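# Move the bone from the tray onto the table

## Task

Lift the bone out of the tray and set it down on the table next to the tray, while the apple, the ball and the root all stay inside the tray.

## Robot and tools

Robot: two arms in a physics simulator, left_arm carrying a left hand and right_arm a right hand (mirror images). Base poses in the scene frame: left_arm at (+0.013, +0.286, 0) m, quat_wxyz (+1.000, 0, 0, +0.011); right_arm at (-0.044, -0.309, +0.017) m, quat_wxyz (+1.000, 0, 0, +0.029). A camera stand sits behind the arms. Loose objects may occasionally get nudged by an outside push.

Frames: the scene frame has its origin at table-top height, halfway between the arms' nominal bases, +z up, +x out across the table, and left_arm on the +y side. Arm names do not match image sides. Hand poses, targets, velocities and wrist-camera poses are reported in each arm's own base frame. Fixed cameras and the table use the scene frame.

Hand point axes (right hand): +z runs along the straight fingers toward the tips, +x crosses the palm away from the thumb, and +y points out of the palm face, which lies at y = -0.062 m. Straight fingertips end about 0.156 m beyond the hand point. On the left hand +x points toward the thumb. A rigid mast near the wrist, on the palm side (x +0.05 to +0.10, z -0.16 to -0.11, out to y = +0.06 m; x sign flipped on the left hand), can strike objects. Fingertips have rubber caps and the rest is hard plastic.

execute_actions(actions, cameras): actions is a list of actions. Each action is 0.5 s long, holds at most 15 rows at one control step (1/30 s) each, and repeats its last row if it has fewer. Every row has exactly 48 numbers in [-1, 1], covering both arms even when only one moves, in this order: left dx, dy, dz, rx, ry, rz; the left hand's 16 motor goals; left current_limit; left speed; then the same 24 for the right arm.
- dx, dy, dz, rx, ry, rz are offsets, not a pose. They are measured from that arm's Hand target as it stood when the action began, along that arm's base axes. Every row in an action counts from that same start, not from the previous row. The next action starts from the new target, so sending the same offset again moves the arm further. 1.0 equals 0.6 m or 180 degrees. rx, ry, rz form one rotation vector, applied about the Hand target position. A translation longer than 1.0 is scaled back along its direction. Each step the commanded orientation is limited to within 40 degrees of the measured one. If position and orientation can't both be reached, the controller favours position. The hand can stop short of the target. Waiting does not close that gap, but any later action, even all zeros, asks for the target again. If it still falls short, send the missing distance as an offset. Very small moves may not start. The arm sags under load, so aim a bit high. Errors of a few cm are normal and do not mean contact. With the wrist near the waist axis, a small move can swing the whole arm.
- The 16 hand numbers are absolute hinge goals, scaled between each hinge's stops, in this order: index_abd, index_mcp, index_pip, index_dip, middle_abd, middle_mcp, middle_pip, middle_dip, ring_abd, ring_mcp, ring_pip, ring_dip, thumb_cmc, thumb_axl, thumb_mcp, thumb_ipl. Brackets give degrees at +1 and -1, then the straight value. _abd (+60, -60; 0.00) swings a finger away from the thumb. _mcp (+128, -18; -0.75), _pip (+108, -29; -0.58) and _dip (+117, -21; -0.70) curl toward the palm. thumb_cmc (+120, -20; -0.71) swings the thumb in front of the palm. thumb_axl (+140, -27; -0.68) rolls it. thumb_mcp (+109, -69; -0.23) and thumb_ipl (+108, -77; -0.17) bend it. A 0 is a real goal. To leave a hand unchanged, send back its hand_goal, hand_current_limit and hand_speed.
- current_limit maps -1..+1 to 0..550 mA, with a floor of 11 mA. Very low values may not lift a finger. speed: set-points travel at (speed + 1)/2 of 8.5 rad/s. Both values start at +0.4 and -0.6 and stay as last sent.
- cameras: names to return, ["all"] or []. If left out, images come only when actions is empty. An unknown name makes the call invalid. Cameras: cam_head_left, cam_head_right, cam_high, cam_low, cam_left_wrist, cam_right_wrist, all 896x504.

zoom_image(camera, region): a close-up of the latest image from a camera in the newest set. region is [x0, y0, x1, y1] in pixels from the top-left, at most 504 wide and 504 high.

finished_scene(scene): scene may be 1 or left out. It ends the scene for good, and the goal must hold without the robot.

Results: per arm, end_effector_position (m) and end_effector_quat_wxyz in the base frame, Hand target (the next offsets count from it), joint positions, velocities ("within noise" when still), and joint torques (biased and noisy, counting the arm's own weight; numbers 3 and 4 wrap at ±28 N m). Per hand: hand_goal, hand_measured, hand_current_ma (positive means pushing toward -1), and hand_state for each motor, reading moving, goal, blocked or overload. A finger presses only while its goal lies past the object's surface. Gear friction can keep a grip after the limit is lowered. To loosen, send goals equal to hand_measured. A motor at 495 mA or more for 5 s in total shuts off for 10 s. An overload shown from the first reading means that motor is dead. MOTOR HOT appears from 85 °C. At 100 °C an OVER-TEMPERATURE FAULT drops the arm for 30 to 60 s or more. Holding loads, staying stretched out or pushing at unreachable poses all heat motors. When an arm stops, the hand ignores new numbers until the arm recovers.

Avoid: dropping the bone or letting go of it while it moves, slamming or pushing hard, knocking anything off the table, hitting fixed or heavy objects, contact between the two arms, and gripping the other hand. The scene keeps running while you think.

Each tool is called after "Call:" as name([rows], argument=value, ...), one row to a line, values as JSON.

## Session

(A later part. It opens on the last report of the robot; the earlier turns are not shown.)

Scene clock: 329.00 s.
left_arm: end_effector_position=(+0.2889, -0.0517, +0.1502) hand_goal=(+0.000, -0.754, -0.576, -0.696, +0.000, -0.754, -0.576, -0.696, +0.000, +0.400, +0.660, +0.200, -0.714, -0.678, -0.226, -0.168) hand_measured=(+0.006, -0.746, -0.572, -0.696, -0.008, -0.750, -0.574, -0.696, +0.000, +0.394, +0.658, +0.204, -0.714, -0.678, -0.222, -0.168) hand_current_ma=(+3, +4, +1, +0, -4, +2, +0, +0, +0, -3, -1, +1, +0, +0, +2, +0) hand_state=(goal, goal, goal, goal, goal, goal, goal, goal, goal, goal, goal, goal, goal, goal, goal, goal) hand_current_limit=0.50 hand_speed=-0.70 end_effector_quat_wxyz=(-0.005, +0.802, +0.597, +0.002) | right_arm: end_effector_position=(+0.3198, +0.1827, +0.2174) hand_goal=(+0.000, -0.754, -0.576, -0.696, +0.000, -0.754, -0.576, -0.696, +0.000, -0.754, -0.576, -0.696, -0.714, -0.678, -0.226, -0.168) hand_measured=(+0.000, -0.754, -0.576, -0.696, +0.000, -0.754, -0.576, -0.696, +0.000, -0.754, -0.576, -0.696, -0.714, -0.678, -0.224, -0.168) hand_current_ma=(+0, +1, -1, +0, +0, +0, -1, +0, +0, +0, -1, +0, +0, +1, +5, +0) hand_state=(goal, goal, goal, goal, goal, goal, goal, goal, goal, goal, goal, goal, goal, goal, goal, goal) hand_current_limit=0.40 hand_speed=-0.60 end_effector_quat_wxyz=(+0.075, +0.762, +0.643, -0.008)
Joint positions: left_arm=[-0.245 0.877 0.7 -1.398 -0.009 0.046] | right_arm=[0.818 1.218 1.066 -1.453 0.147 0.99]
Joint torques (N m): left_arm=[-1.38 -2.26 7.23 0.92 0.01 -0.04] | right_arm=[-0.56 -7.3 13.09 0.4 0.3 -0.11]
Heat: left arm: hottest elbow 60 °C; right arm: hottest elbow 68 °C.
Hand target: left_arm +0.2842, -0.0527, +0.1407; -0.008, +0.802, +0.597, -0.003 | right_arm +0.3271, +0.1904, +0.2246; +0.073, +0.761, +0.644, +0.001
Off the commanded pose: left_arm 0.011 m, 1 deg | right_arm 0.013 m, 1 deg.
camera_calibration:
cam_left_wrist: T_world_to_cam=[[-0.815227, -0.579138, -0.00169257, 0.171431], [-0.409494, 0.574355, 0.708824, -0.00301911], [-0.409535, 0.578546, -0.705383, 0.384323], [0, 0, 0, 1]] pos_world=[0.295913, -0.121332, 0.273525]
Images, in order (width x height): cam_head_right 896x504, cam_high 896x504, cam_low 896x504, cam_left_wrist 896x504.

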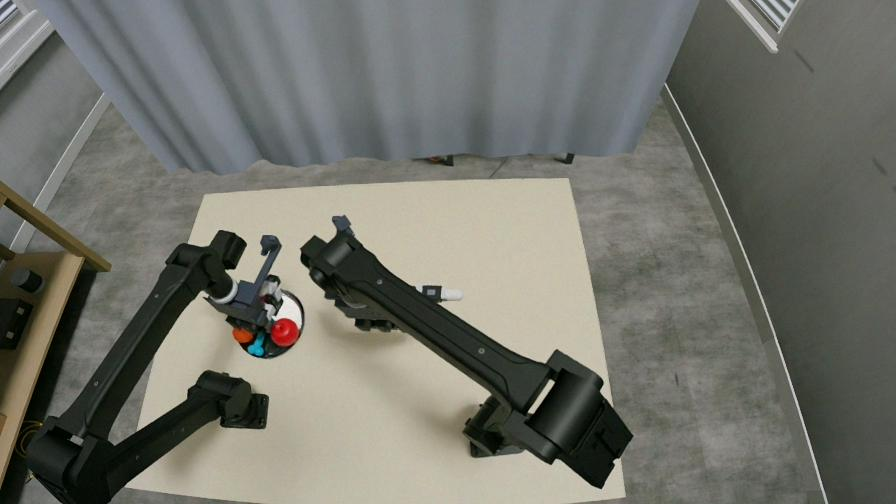

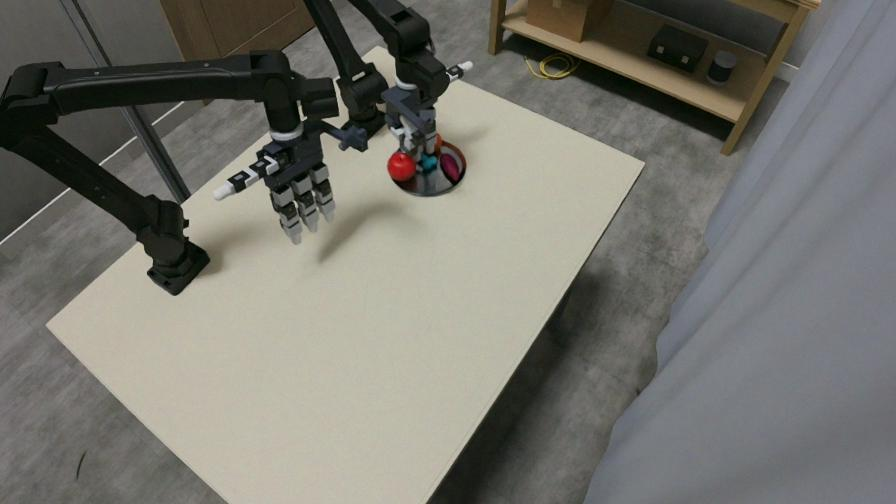

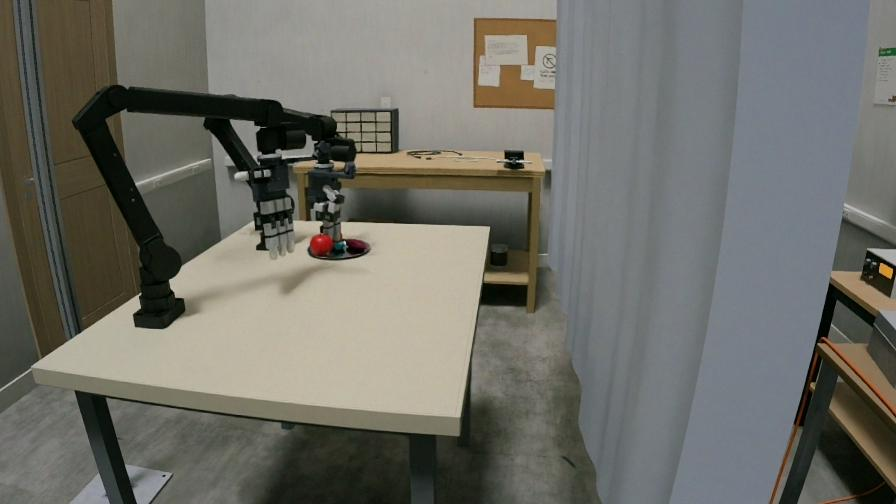

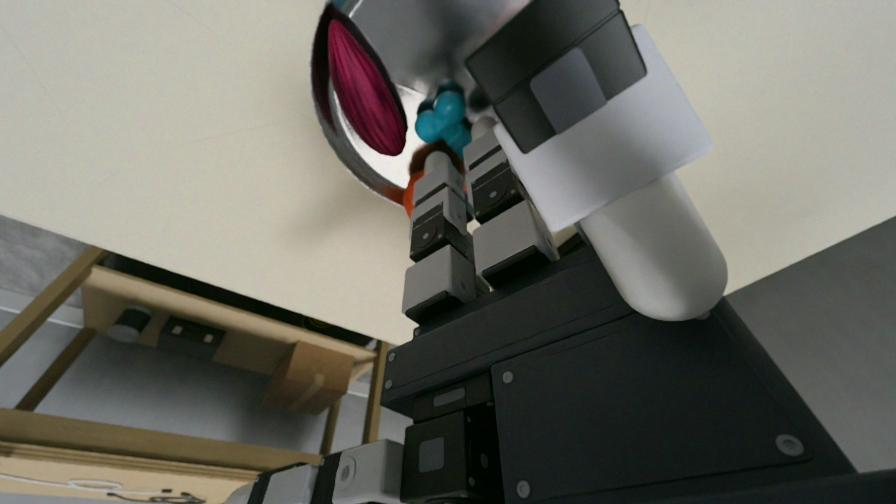

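Call:
execute_actions([
  [[-0.0083,0.0025,-0.015,0,0,0,0,-0.754,-0.576,-0.696,0,-0.754,-0.576,-0.696,0,0.4,0.66,0.2,-0.714,-0.678,-0.226,-0.168,0.5,-0.7,0,0,0,0,0,0,0,-0.754,-0.576,-0.696,0,-0.754,-0.576,-0.696,0,-0.754,-0.576,-0.696,-0.714,-0.678,-0.226,-0.168,0.4,-0.6]],
  [[0,0,-0.01,0,0,0,0,-0.754,-0.576,-0.696,0,-0.754,-0.576,-0.696,0,0.4,0.66,0.2,-0.714,-0.678,-0.226,-0.168,0.5,-0.7,0,0,0,0,0,0,0,-0.754,-0.576,-0.696,0,-0.754,-0.576,-0.696,0,-0.754,-0.576,-0.696,-0.714,-0.678,-0.226,-0.168,0.4,-0.6]],
], cameras=["cam_left_wrist","cam_high","cam_low","cam_head_right"])

Call:
zoom_image(camera="cam_left_wrist", region=[390, 60, 510, 170])

Call:
zoom_image(camera="cam_high", region=[385, 130, 465, 190])

Scene clock: 333.67 s.
left_arm: end_effector_position=(+0.2892, -0.0517, +0.1417) hand_goal=(+0.000, -0.754, -0.576, -0.696, +0.000, -0.754, -0.576, -0.696, +0.000, +0.400, +0.660, +0.200, -0.714, -0.678, -0.226, -0.168) hand_measured=(+0.006, -0.742, -0.574, -0.698, -0.010, -0.750, -0.574, -0.696, +0.000, +0.394, +0.658, +0.204, -0.714, -0.678, -0.222, -0.168) hand_current_ma=(+2, +8, +0, -1, -5, +1, +0, +0, +0, -3, -1, +1, +0, +0, +2, +0) hand_state=(goal, goal, goal, goal, goal, goal, goal, goal, goal, goal, goal, goal, goal, goal, goal, goal) hand_current_limit=0.50 hand_speed=-0.70 end_effector_quat_wxyz=(+0.002, +0.802, +0.597, +0.008) | right_arm: end_effector_position=(+0.3198, +0.1827, +0.2174) hand_goal=(+0.000, -0.754, -0.576, -0.696, +0.000, -0.754, -0.576, -0.696, +0.000, -0.754, -0.576, -0.696, -0.714, -0.678, -0.226, -0.168) hand_measured=(+0.000, -0.754, -0.576, -0.696, +0.000, -0.754, -0.576, -0.696, +0.000, -0.754, -0.576, -0.696, -0.714, -0.678, -0.224, -0.168) hand_current_ma=(+0, +1, -1, +0, +0, +0, -1, +0, +0, +0, -1, +0, +0, +1, +5, +0) hand_state=(goal, goal, goal, goal, goal, goal, goal, goal, goal, goal, goal, goal, goal, goal, goal, goal) hand_current_limit=0.40 hand_speed=-0.60 end_effector_quat_wxyz=(+0.075, +0.762, +0.643, -0.008)
Joint positions: left_arm=[-0.245 0.87 0.67 -1.358 -0.009 0.046] | right_arm=[0.818 1.218 1.066 -1.453 0.147 0.99]
Joint torques (N m): left_arm=[-1.32 -2.2 6.31 0.73 0.02 -0.04] | right_arm=[-0.5 -7.3 13.09 0.4 0.3 -0.11]
Heat: left arm: hottest elbow 59 °C; right arm: hottest elbow 68 °C.
Hand target: left_arm +0.2793, -0.0512, +0.1258; -0.008, +0.802, +0.597, -0.003 | right_arm +0.3271, +0.1904, +0.2246; +0.073, +0.761, +0.644, +0.001
Off the commanded pose: left_arm 0.019 m, 2 deg | right_arm 0.013 m, 1 deg.
camera_calibration:
cam_left_wrist: T_world_to_cam=[[-0.815085, -0.579193, -0.0131028, 0.173123], [-0.421292, 0.577046, 0.699665, 0.00799309], [-0.397681, 0.575807, -0.714351, 0.37613], [0, 0, 0, 1]] pos_world=[0.294057, -0.120919, 0.265365]
Images, in order (width x height): cam_head_right 896x504, cam_high 896x504, cam_low 896x504, cam_left_wrist 896x504.

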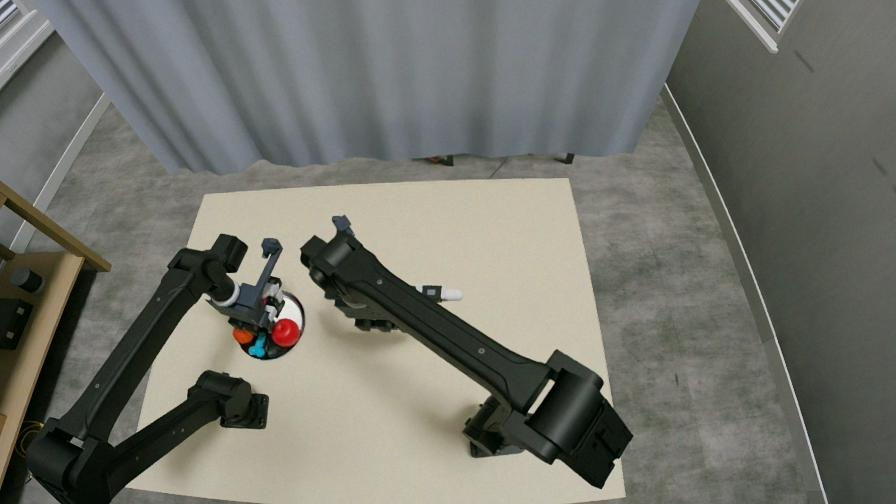

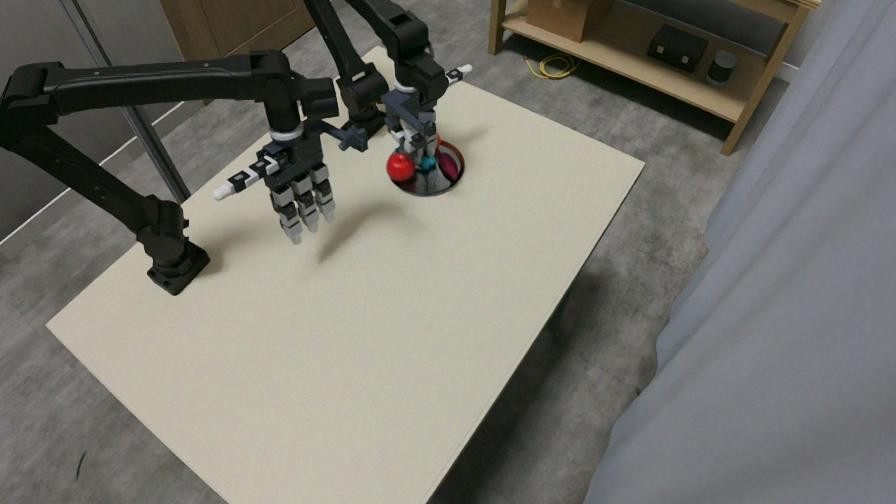

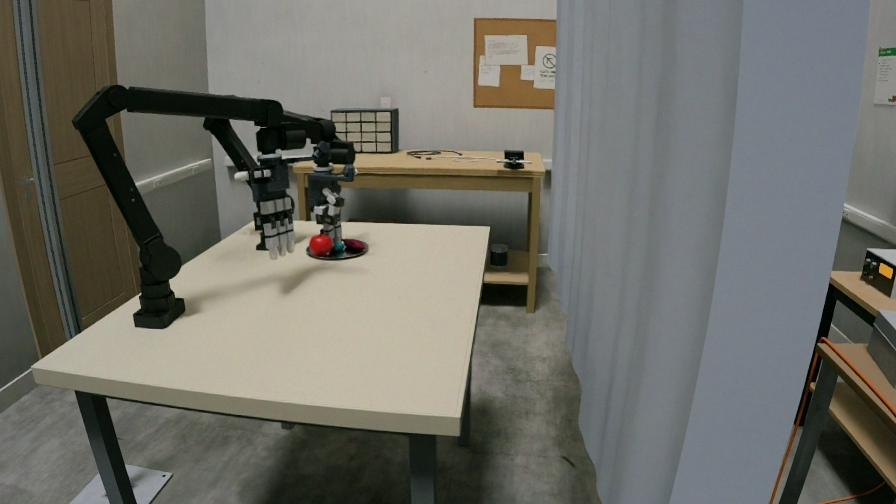

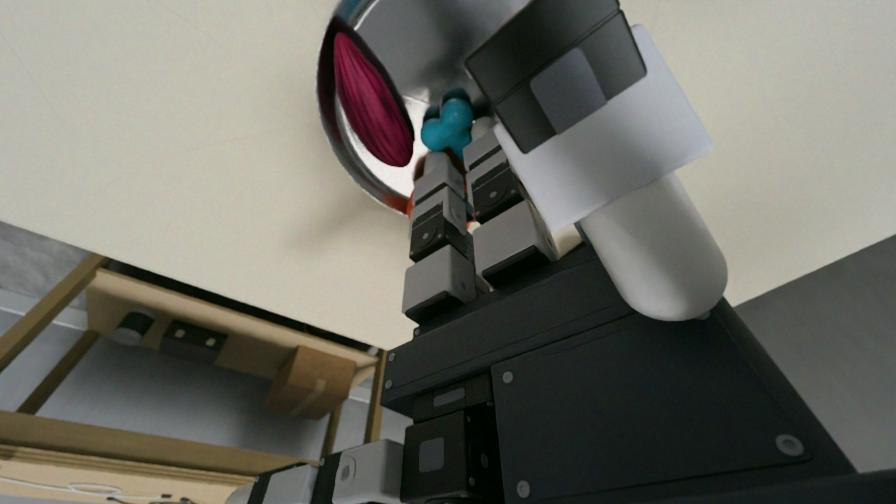

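Scaled by 4.200 from the camera's 896x504 image, which has a finer 1280x720 frame.

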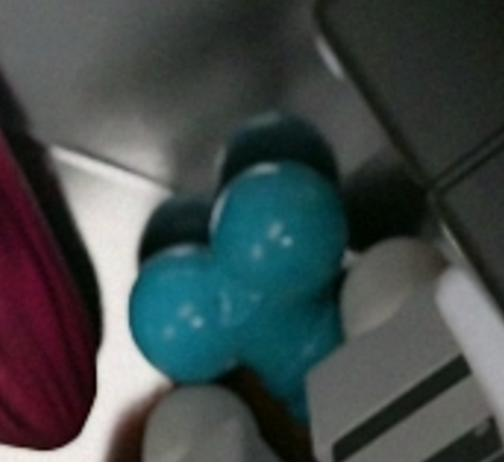

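Scaled by 6.300 from the camera's 896x504 image, which has a finer 1280x720 frame.

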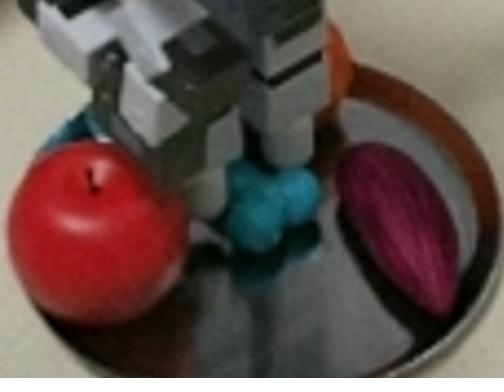

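Call:
zoom_image(camera="cam_left_wrist", region=[445, 85, 505, 145])

Call:
zoom_image(camera="cam_high", region=[405, 140, 445, 180])

Call:
zoom_image(camera="cam_low", region=[305, 225, 375, 265])

Scaled by 8.400 from the camera's 896x504 image, which has a finer 1280x720 frame.

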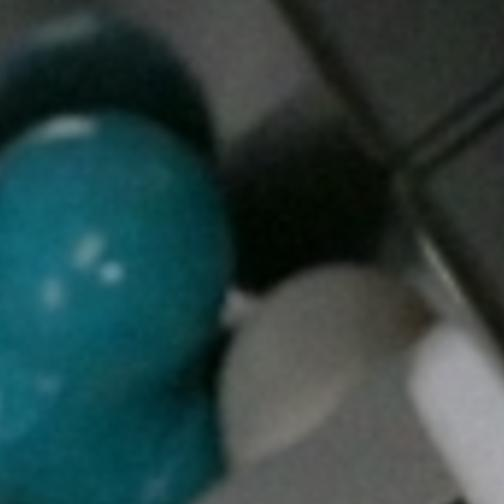

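Scaled by 12.600 from the camera's 896x504 image, which has a finer 1280x720 frame.

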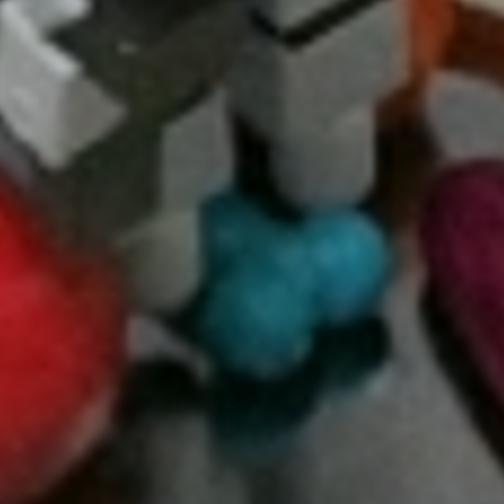

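Scaled by 7.200 from the camera's 896x504 image, which has a finer 1280x720 frame.

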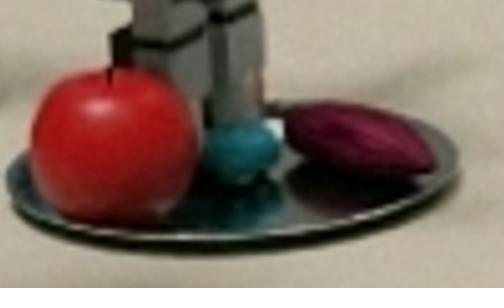

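Call:
execute_actions([
  [[-0.003,0.001,-0.013,0,0.004,0,0,-0.754,-0.576,-0.696,0,-0.754,-0.576,-0.696,0,0.4,0.66,0.2,-0.714,-0.678,-0.226,-0.168,0.5,-0.7,0,0,0,0,0,0,0,-0.754,-0.576,-0.696,0,-0.754,-0.576,-0.696,0,-0.754,-0.576,-0.696,-0.714,-0.678,-0.226,-0.168,0.4,-0.6]],
  [[0,0,-0.013,0,0,0,0,-0.754,-0.576,-0.696,0,-0.754,-0.576,-0.696,0,0.4,0.66,0.2,-0.714,-0.678,-0.226,-0.168,0.5,-0.7,0,0,0,0,0,0,0,-0.754,-0.576,-0.696,0,-0.754,-0.576,-0.696,0,-0.754,-0.576,-0.696,-0.714,-0.678,-0.226,-0.168,0.4,-0.6]],
], cameras=["cam_left_wrist","cam_high","cam_low","cam_head_right"])

Call:
zoom_image(camera="cam_left_wrist", region=[390, 60, 510, 170])

Call:
zoom_image(camera="cam_high", region=[395, 135, 455, 185])

Scene clock: 350.23 s.
left_arm: end_effector_position=(+0.2933, -0.0528, +0.1393) hand_goal=(+0.000, -0.754, -0.576, -0.696, +0.000, -0.754, -0.576, -0.696, +0.000, +0.400, +0.660, +0.200, -0.714, -0.678, -0.226, -0.168) hand_measured=(+0.000, -0.742, -0.584, -0.700, -0.006, -0.756, -0.576, -0.696, +0.000, +0.394, +0.658, +0.204, -0.714, -0.678, -0.222, -0.168) hand_current_ma=(+0, +8, -4, -1, -2, +0, +0, +0, +0, -3, -1, +1, +0, +0, +2, +0) hand_state=(goal, goal, goal, goal, goal, goal, goal, goal, goal, goal, goal, goal, goal, goal, goal, goal) hand_current_limit=0.50 hand_speed=-0.70 end_effector_quat_wxyz=(+0.011, +0.802, +0.597, +0.015) | right_arm: end_effector_position=(+0.3198, +0.1827, +0.2174) hand_goal=(+0.000, -0.754, -0.576, -0.696, +0.000, -0.754, -0.576, -0.696, +0.000, -0.754, -0.576, -0.696, -0.714, -0.678, -0.226, -0.168) hand_measured=(+0.000, -0.754, -0.576, -0.696, +0.000, -0.754, -0.576, -0.696, +0.000, -0.754, -0.576, -0.696, -0.714, -0.678, -0.224, -0.168) hand_current_ma=(+0, +1, -1, +0, +0, +0, -1, +0, +0, +0, -1, +0, +0, +1, +5, +0) hand_state=(goal, goal, goal, goal, goal, goal, goal, goal, goal, goal, goal, goal, goal, goal, goal, goal) hand_current_limit=0.40 hand_speed=-0.60 end_effector_quat_wxyz=(+0.075, +0.762, +0.643, -0.008)
Joint positions: left_arm=[-0.245 0.868 0.657 -1.323 -0.009 0.046] | right_arm=[0.818 1.218 1.066 -1.453 0.147 0.99]
Joint torques (N m): left_arm=[-1.03 -0.85 5.14 0.62 0.13 0] | right_arm=[-0.56 -7.36 13.09 0.4 0.3 -0.11]
Heat: left arm: hottest elbow 56 °C; right arm: hottest elbow 69 °C.
Hand target: left_arm +0.2774, -0.0506, +0.1101; -0.012, +0.802, +0.597, -0.008 | right_arm +0.3271, +0.1904, +0.2246; +0.073, +0.761, +0.644, +0.001
Off the commanded pose: left_arm 0.033 m, 4 deg | right_arm 0.013 m, 1 deg.
camera_calibration:
cam_left_wrist: T_world_to_cam=[[-0.814828, -0.57899, -0.0287276, 0.177937], [-0.437211, 0.581248, 0.686292, 0.0188218], [-0.380659, 0.571771, -0.726758, 0.373198], [0, 0, 0, 1]] pos_world=[0.295278, -0.1213, 0.263419]
Images, in order (width x height): cam_head_right 896x504, cam_high 896x504, cam_low 896x504, cam_left_wrist 896x504.

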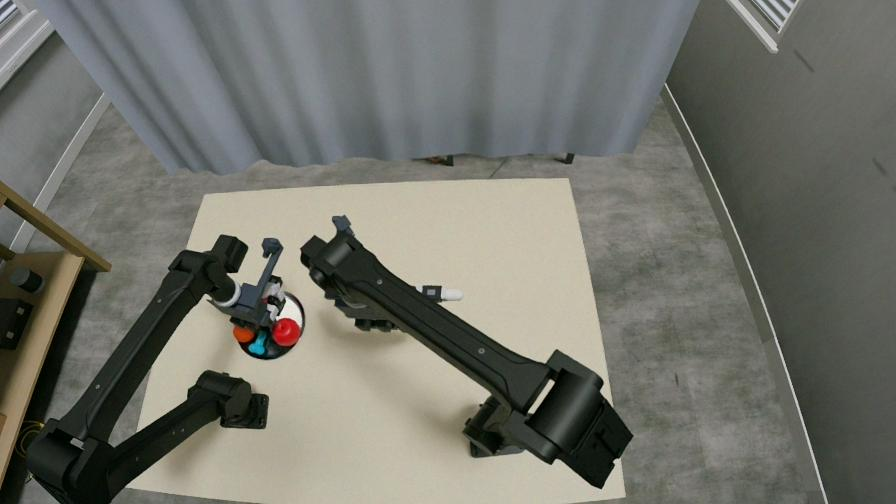

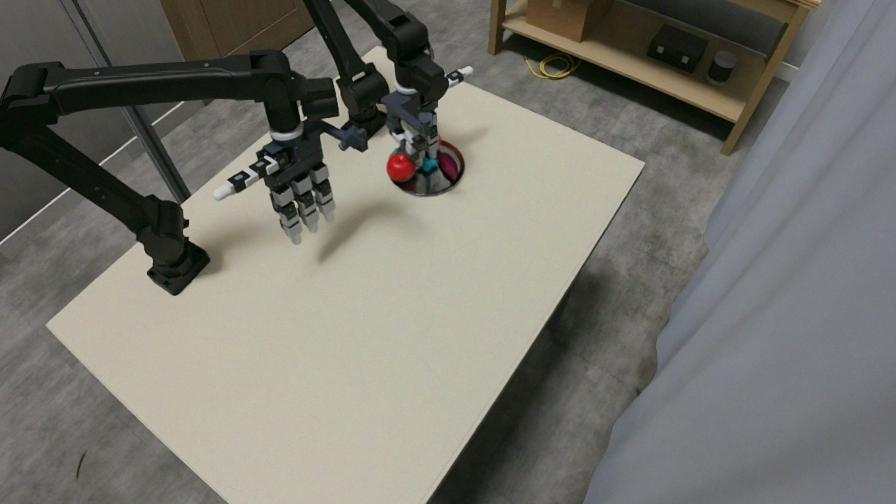

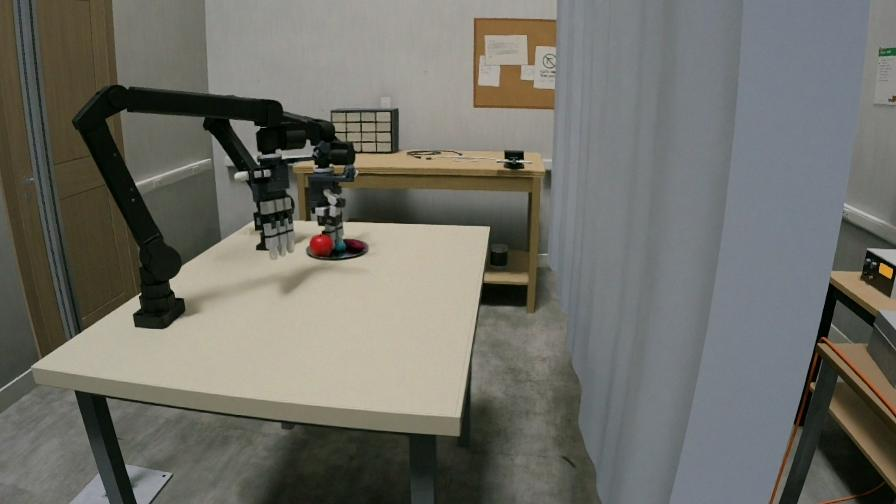

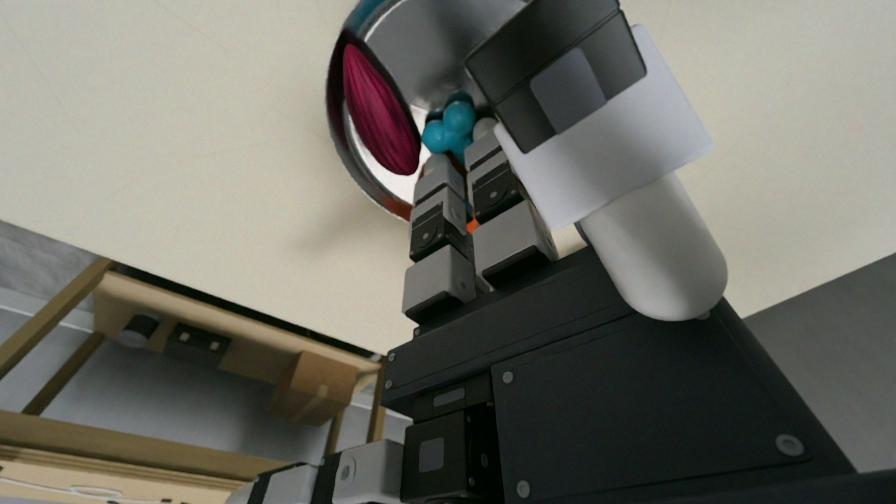

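Scaled by 4.200 from the camera's 896x504 image, which has a finer 1280x720 frame.

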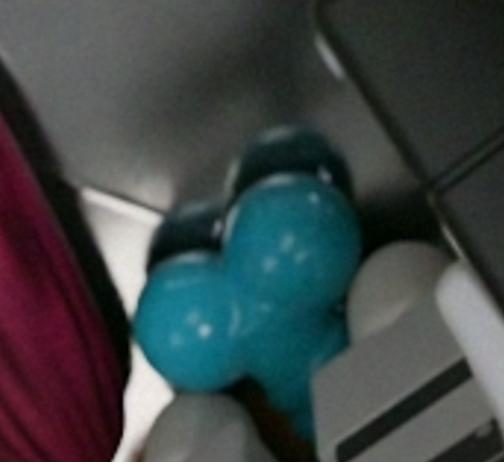

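Scaled by 8.400 from the camera's 896x504 image, which has a finer 1280x720 frame.

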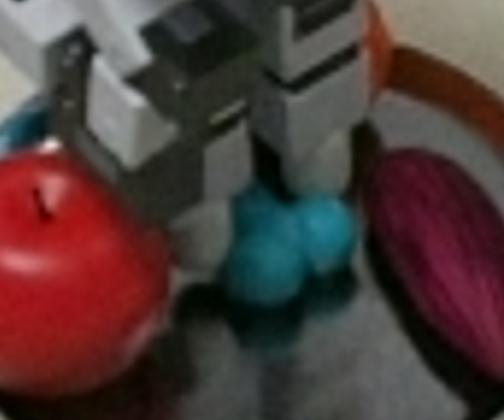

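Call:
execute_actions([
  [[0.0275,-0.012,0.03,0,0,0,0,-0.754,-0.576,-0.696,0,-0.754,-0.576,-0.696,0,0.4,0.66,0.2,-0.714,-0.678,-0.226,-0.168,0.5,-0.7,0,0,0,0,0,0,0,-0.754,-0.576,-0.696,0,-0.754,-0.576,-0.696,0,-0.754,-0.576,-0.696,-0.714,-0.678,-0.226,-0.168,0.4,-0.6]],
  [[0.0234,-0.005,0,0,0,0,0,-0.754,-0.576,-0.696,0,-0.754,-0.576,-0.696,0,0.4,0.66,0.2,-0.714,-0.678,-0.226,-0.168,0.5,-0.7,0,0,0,0,0,0,0,-0.754,-0.576,-0.696,0,-0.754,-0.576,-0.696,0,-0.754,-0.576,-0.696,-0.714,-0.678,-0.226,-0.168,0.4,-0.6]],
  [[0.0234,-0.005,0,0,0,0,0,-0.754,-0.576,-0.696,0,-0.754,-0.576,-0.696,0,0.4,0.66,0.2,-0.714,-0.678,-0.226,-0.168,0.5,-0.7,0,0,0,0,0,0,0,-0.754,-0.576,-0.696,0,-0.754,-0.576,-0.696,0,-0.754,-0.576,-0.696,-0.714,-0.678,-0.226,-0.168,0.4,-0.6]],
], cameras=["cam_left_wrist","cam_high","cam_low","cam_head_right","cam_head_left"])

Call:
zoom_image(camera="cam_left_wrist", region=[390, 50, 530, 170])

Call:
zoom_image(camera="cam_high", region=[385, 130, 475, 200])

Call:
zoom_image(camera="cam_head_right", region=[220, 280, 310, 360])

Scene clock: 366.50 s.
left_arm: end_effector_position=(+0.3155, -0.0611, +0.1296) hand_goal=(+0.000, -0.754, -0.576, -0.696, +0.000, -0.754, -0.576, -0.696, +0.000, +0.400, +0.660, +0.200, -0.714, -0.678, -0.226, -0.168) hand_measured=(-0.010, -0.762, -0.594, -0.698, -0.006, -0.764, -0.580, -0.696, +0.000, +0.394, +0.658, +0.204, -0.714, -0.678, -0.222, -0.168) hand_current_ma=(-4, -6, -16, +0, -2, -7, -2, +0, +0, -3, -1, +1, +0, +0, +2, +0) hand_state=(goal, goal, goal, goal, goal, goal, goal, goal, goal, goal, goal, goal, goal, goal, goal, goal) hand_current_limit=0.50 hand_speed=-0.70 end_effector_quat_wxyz=(-0.011, +0.805, +0.594, -0.003) | right_arm: end_effector_position=(+0.3198, +0.1827, +0.2174) hand_goal=(+0.000, -0.754, -0.576, -0.696, +0.000, -0.754, -0.576, -0.696, +0.000, -0.754, -0.576, -0.696, -0.714, -0.678, -0.226, -0.168) hand_measured=(+0.000, -0.754, -0.576, -0.696, +0.000, -0.754, -0.576, -0.696, +0.000, -0.754, -0.576, -0.696, -0.714, -0.678, -0.224, -0.168) hand_current_ma=(+0, +1, -1, +0, +0, +0, -1, +0, +0, +0, -1, +0, +0, +1, +5, +0) hand_state=(goal, goal, goal, goal, goal, goal, goal, goal, goal, goal, goal, goal, goal, goal, goal, goal) hand_current_limit=0.40 hand_speed=-0.60 end_effector_quat_wxyz=(+0.075, +0.762, +0.643, -0.008)
Joint positions: left_arm=[-0.254 0.997 0.714 -1.309 -0.01 0.045] | right_arm=[0.818 1.218 1.066 -1.453 0.147 0.99]
Joint torques (N m): left_arm=[-0.97 -1.55 9.69 0.66 0.17 -0.07] | right_arm=[-0.5 -7.3 13.08 0.4 0.3 -0.11]
Heat: left arm: hottest elbow 53 °C; right arm: hottest elbow 69 °C.
Hand target: left_arm +0.3221, -0.0639, +0.1282; -0.012, +0.802, +0.597, -0.008 | right_arm +0.3271, +0.1904, +0.2246; +0.073, +0.761, +0.644, +0.001
Off the commanded pose: left_arm 0.007 m, 1 deg | right_arm 0.013 m, 1 deg.
camera_calibration:
cam_left_wrist: T_world_to_cam=[[-0.819774, -0.572618, 0.00891686, 0.188044], [-0.393159, 0.574041, 0.718264, 0.0215569], [-0.416409, 0.585308, -0.695714, 0.387436], [0, 0, 0, 1]] pos_world=[0.323961, -0.131466, 0.252384]
Images, in order (width x height): cam_head_left 896x504, cam_head_right 896x504, cam_high 896x504, cam_low 896x504, cam_left_wrist 896x504.

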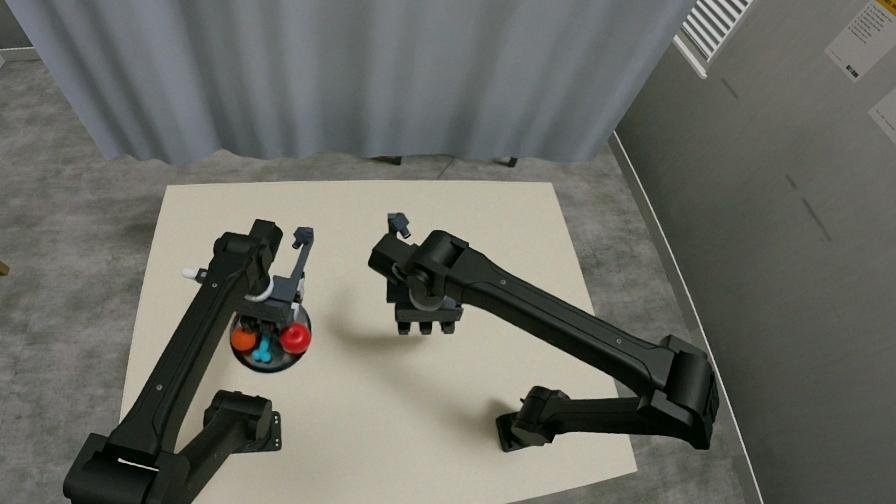

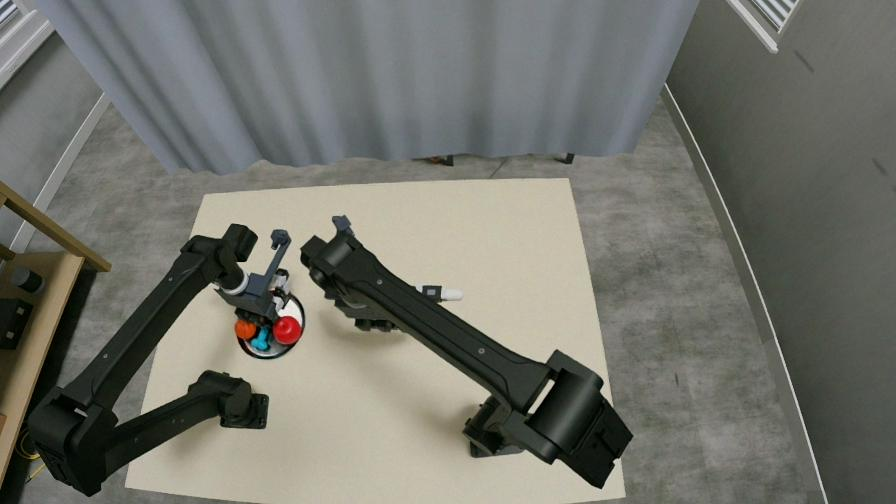

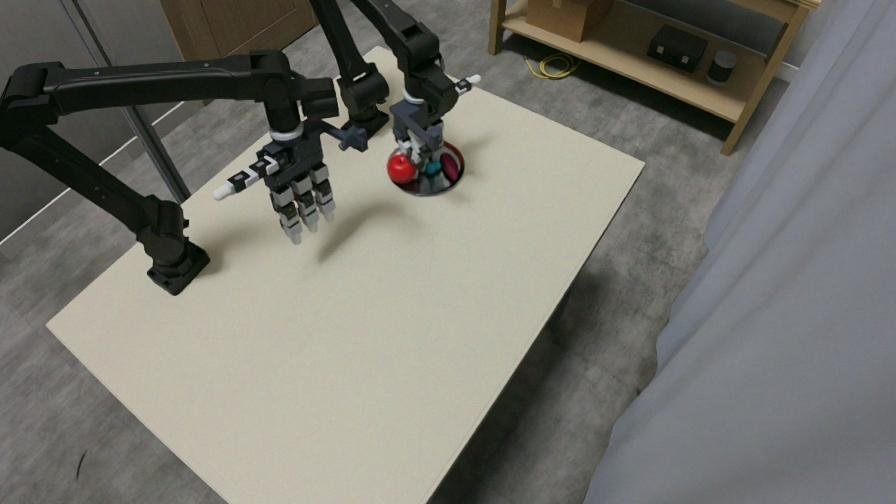

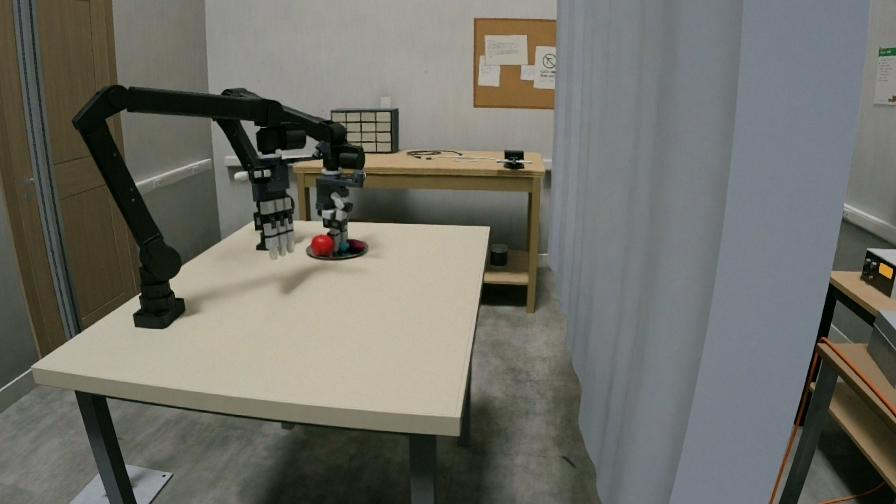

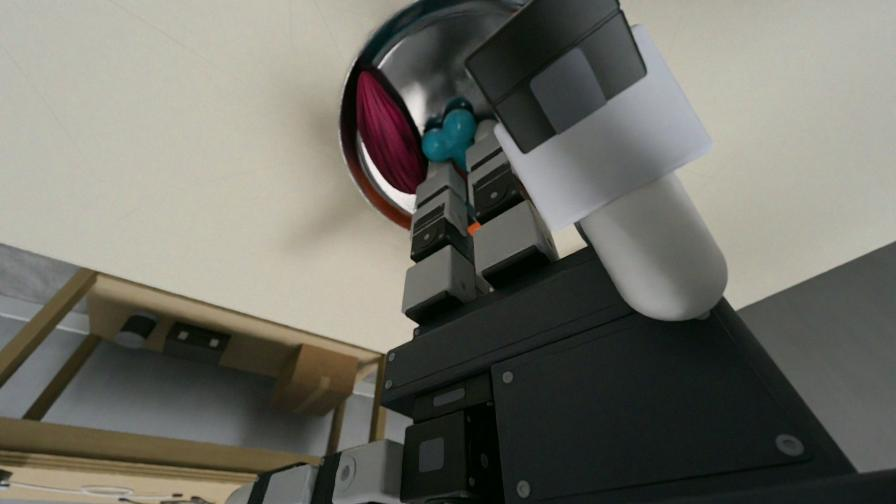

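Scaled by 3.600 from the camera's 896x504 image, which has a finer 1280x720 frame.

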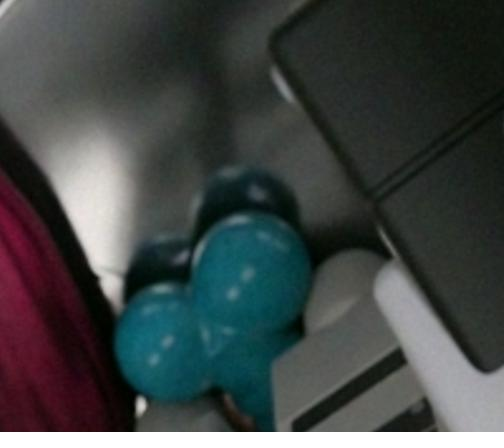

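Scaled by 5.600 from the camera's 896x504 image, which has a finer 1280x720 frame.

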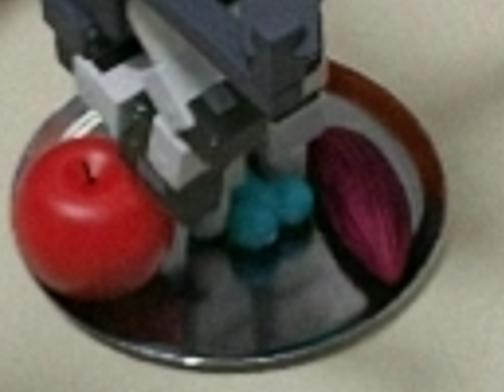

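Scaled by 5.600 from the camera's 896x504 image, which has a finer 1280x720 frame.

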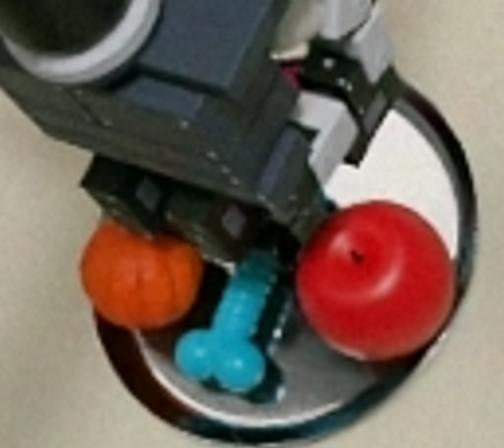

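Call:
execute_actions([
  [[0,0,0,0,0,0,0.45,-0.754,-0.576,-0.696,-0.45,-0.754,-0.576,-0.696,0,0.4,0.66,0.2,-0.714,-0.678,-0.226,-0.168,0.75,-0.8,0,0,0,0,0,0,0,-0.754,-0.576,-0.696,0,-0.754,-0.576,-0.696,0,-0.754,-0.576,-0.696,-0.714,-0.678,-0.226,-0.168,0.4,-0.6]],
], cameras=["cam_left_wrist","cam_high"])

Call:
zoom_image(camera="cam_left_wrist", region=[390, 50, 530, 170])

Call:
zoom_image(camera="cam_high", region=[385, 130, 475, 200])

Scene clock: 370.13 s.
left_arm: end_effector_position=(+0.3155, -0.0614, +0.1290) hand_goal=(+0.450, -0.754, -0.576, -0.696, -0.450, -0.754, -0.576, -0.696, +0.000, +0.400, +0.660, +0.200, -0.714, -0.678, -0.226, -0.168) hand_measured=(+0.032, -0.760, -0.590, -0.698, -0.054, -0.760, -0.580, -0.696, +0.000, +0.394, +0.658, +0.204, -0.714, -0.678, -0.222, -0.168) hand_current_ma=(-481, -3, -10, +0, +481, -3, -1, +0, +0, -3, -1, +1, +0, +0, +2, +0) hand_state=(blocked, goal, goal, goal, blocked, goal, goal, goal, goal, goal, goal, goal, goal, goal, goal, goal) hand_current_limit=0.75 hand_speed=-0.80 end_effector_quat_wxyz=(-0.011, +0.804, +0.594, -0.004) | right_arm: end_effector_position=(+0.3198, +0.1827, +0.2174) hand_goal=(+0.000, -0.754, -0.576, -0.696, +0.000, -0.754, -0.576, -0.696, +0.000, -0.754, -0.576, -0.696, -0.714, -0.678, -0.226, -0.168) hand_measured=(+0.000, -0.754, -0.576, -0.696, +0.000, -0.754, -0.576, -0.696, +0.000, -0.754, -0.576, -0.696, -0.714, -0.678, -0.224, -0.168) hand_current_ma=(+0, +1, -1, +0, +0, +0, -1, +0, +0, +0, -1, +0, +0, +1, +5, +0) hand_state=(goal, goal, goal, goal, goal, goal, goal, goal, goal, goal, goal, goal, goal, goal, goal, goal) hand_current_limit=0.40 hand_speed=-0.60 end_effector_quat_wxyz=(+0.075, +0.762, +0.643, -0.008)
Joint positions: left_arm=[-0.254 0.999 0.714 -1.309 -0.007 0.044] | right_arm=[0.818 1.218 1.066 -1.453 0.147 0.99]
Joint torques (N m): left_arm=[-0.91 -1.79 9.68 0.65 0.06 -0.06] | right_arm=[-0.56 -7.3 13.08 0.4 0.3 -0.11]
Heat: left arm: hottest elbow 53 °C; right arm: hottest elbow 69 °C.
Hand target: left_arm +0.3221, -0.0638, +0.1282; -0.012, +0.802, +0.597, -0.008 | right_arm +0.3271, +0.1904, +0.2246; +0.073, +0.761, +0.644, +0.001
Off the commanded pose: left_arm 0.007 m, 1 deg | right_arm 0.013 m, 1 deg.
camera_calibration:
cam_left_wrist: T_world_to_cam=[[-0.818866, -0.573862, 0.011863, 0.187049], [-0.392532, 0.57496, 0.717872, 0.0220351], [-0.41878, 0.583184, -0.696074, 0.387916], [0, 0, 0, 1]] pos_world=[0.324269, -0.131556, 0.251981]
Images, in order (width x height): cam_high 896x504, cam_left_wrist 896x504.

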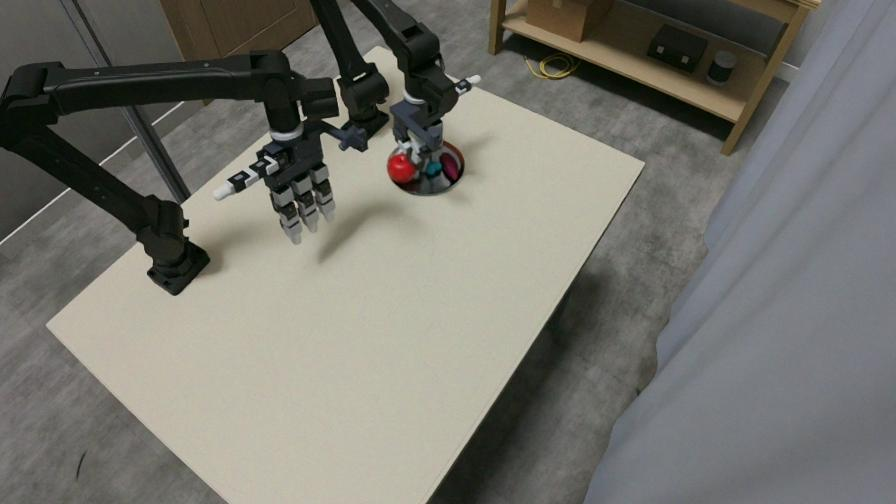

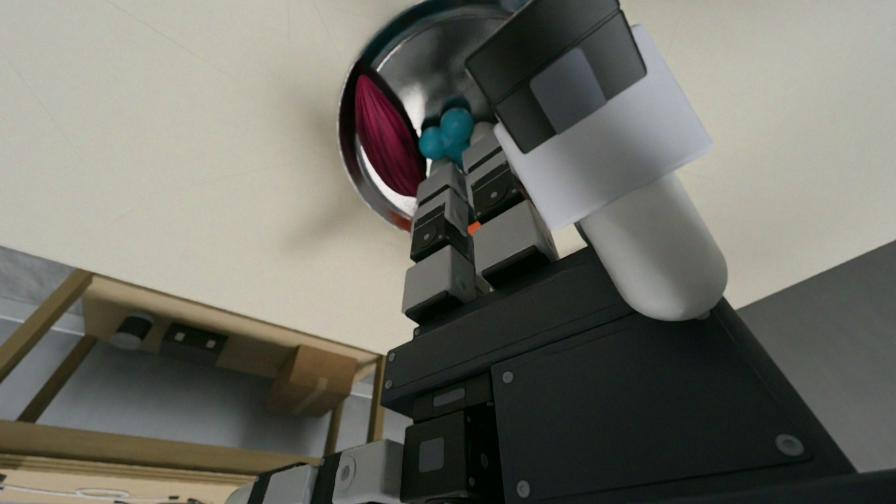

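Scaled by 3.600 from the camera's 896x504 image, which has a finer 1280x720 frame.

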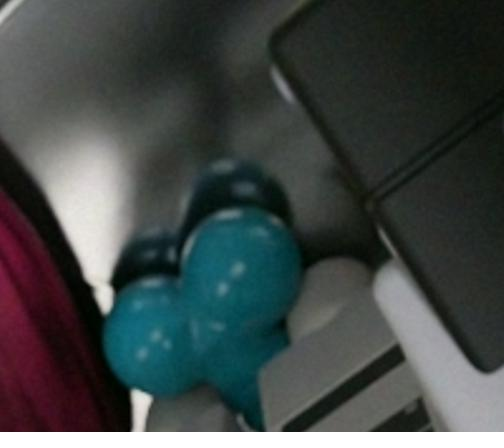

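Scaled by 5.600 from the camera's 896x504 image, which has a finer 1280x720 frame.

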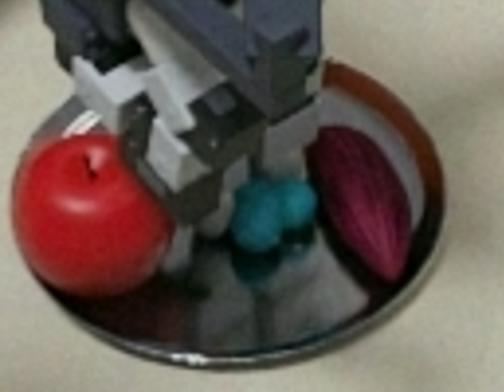

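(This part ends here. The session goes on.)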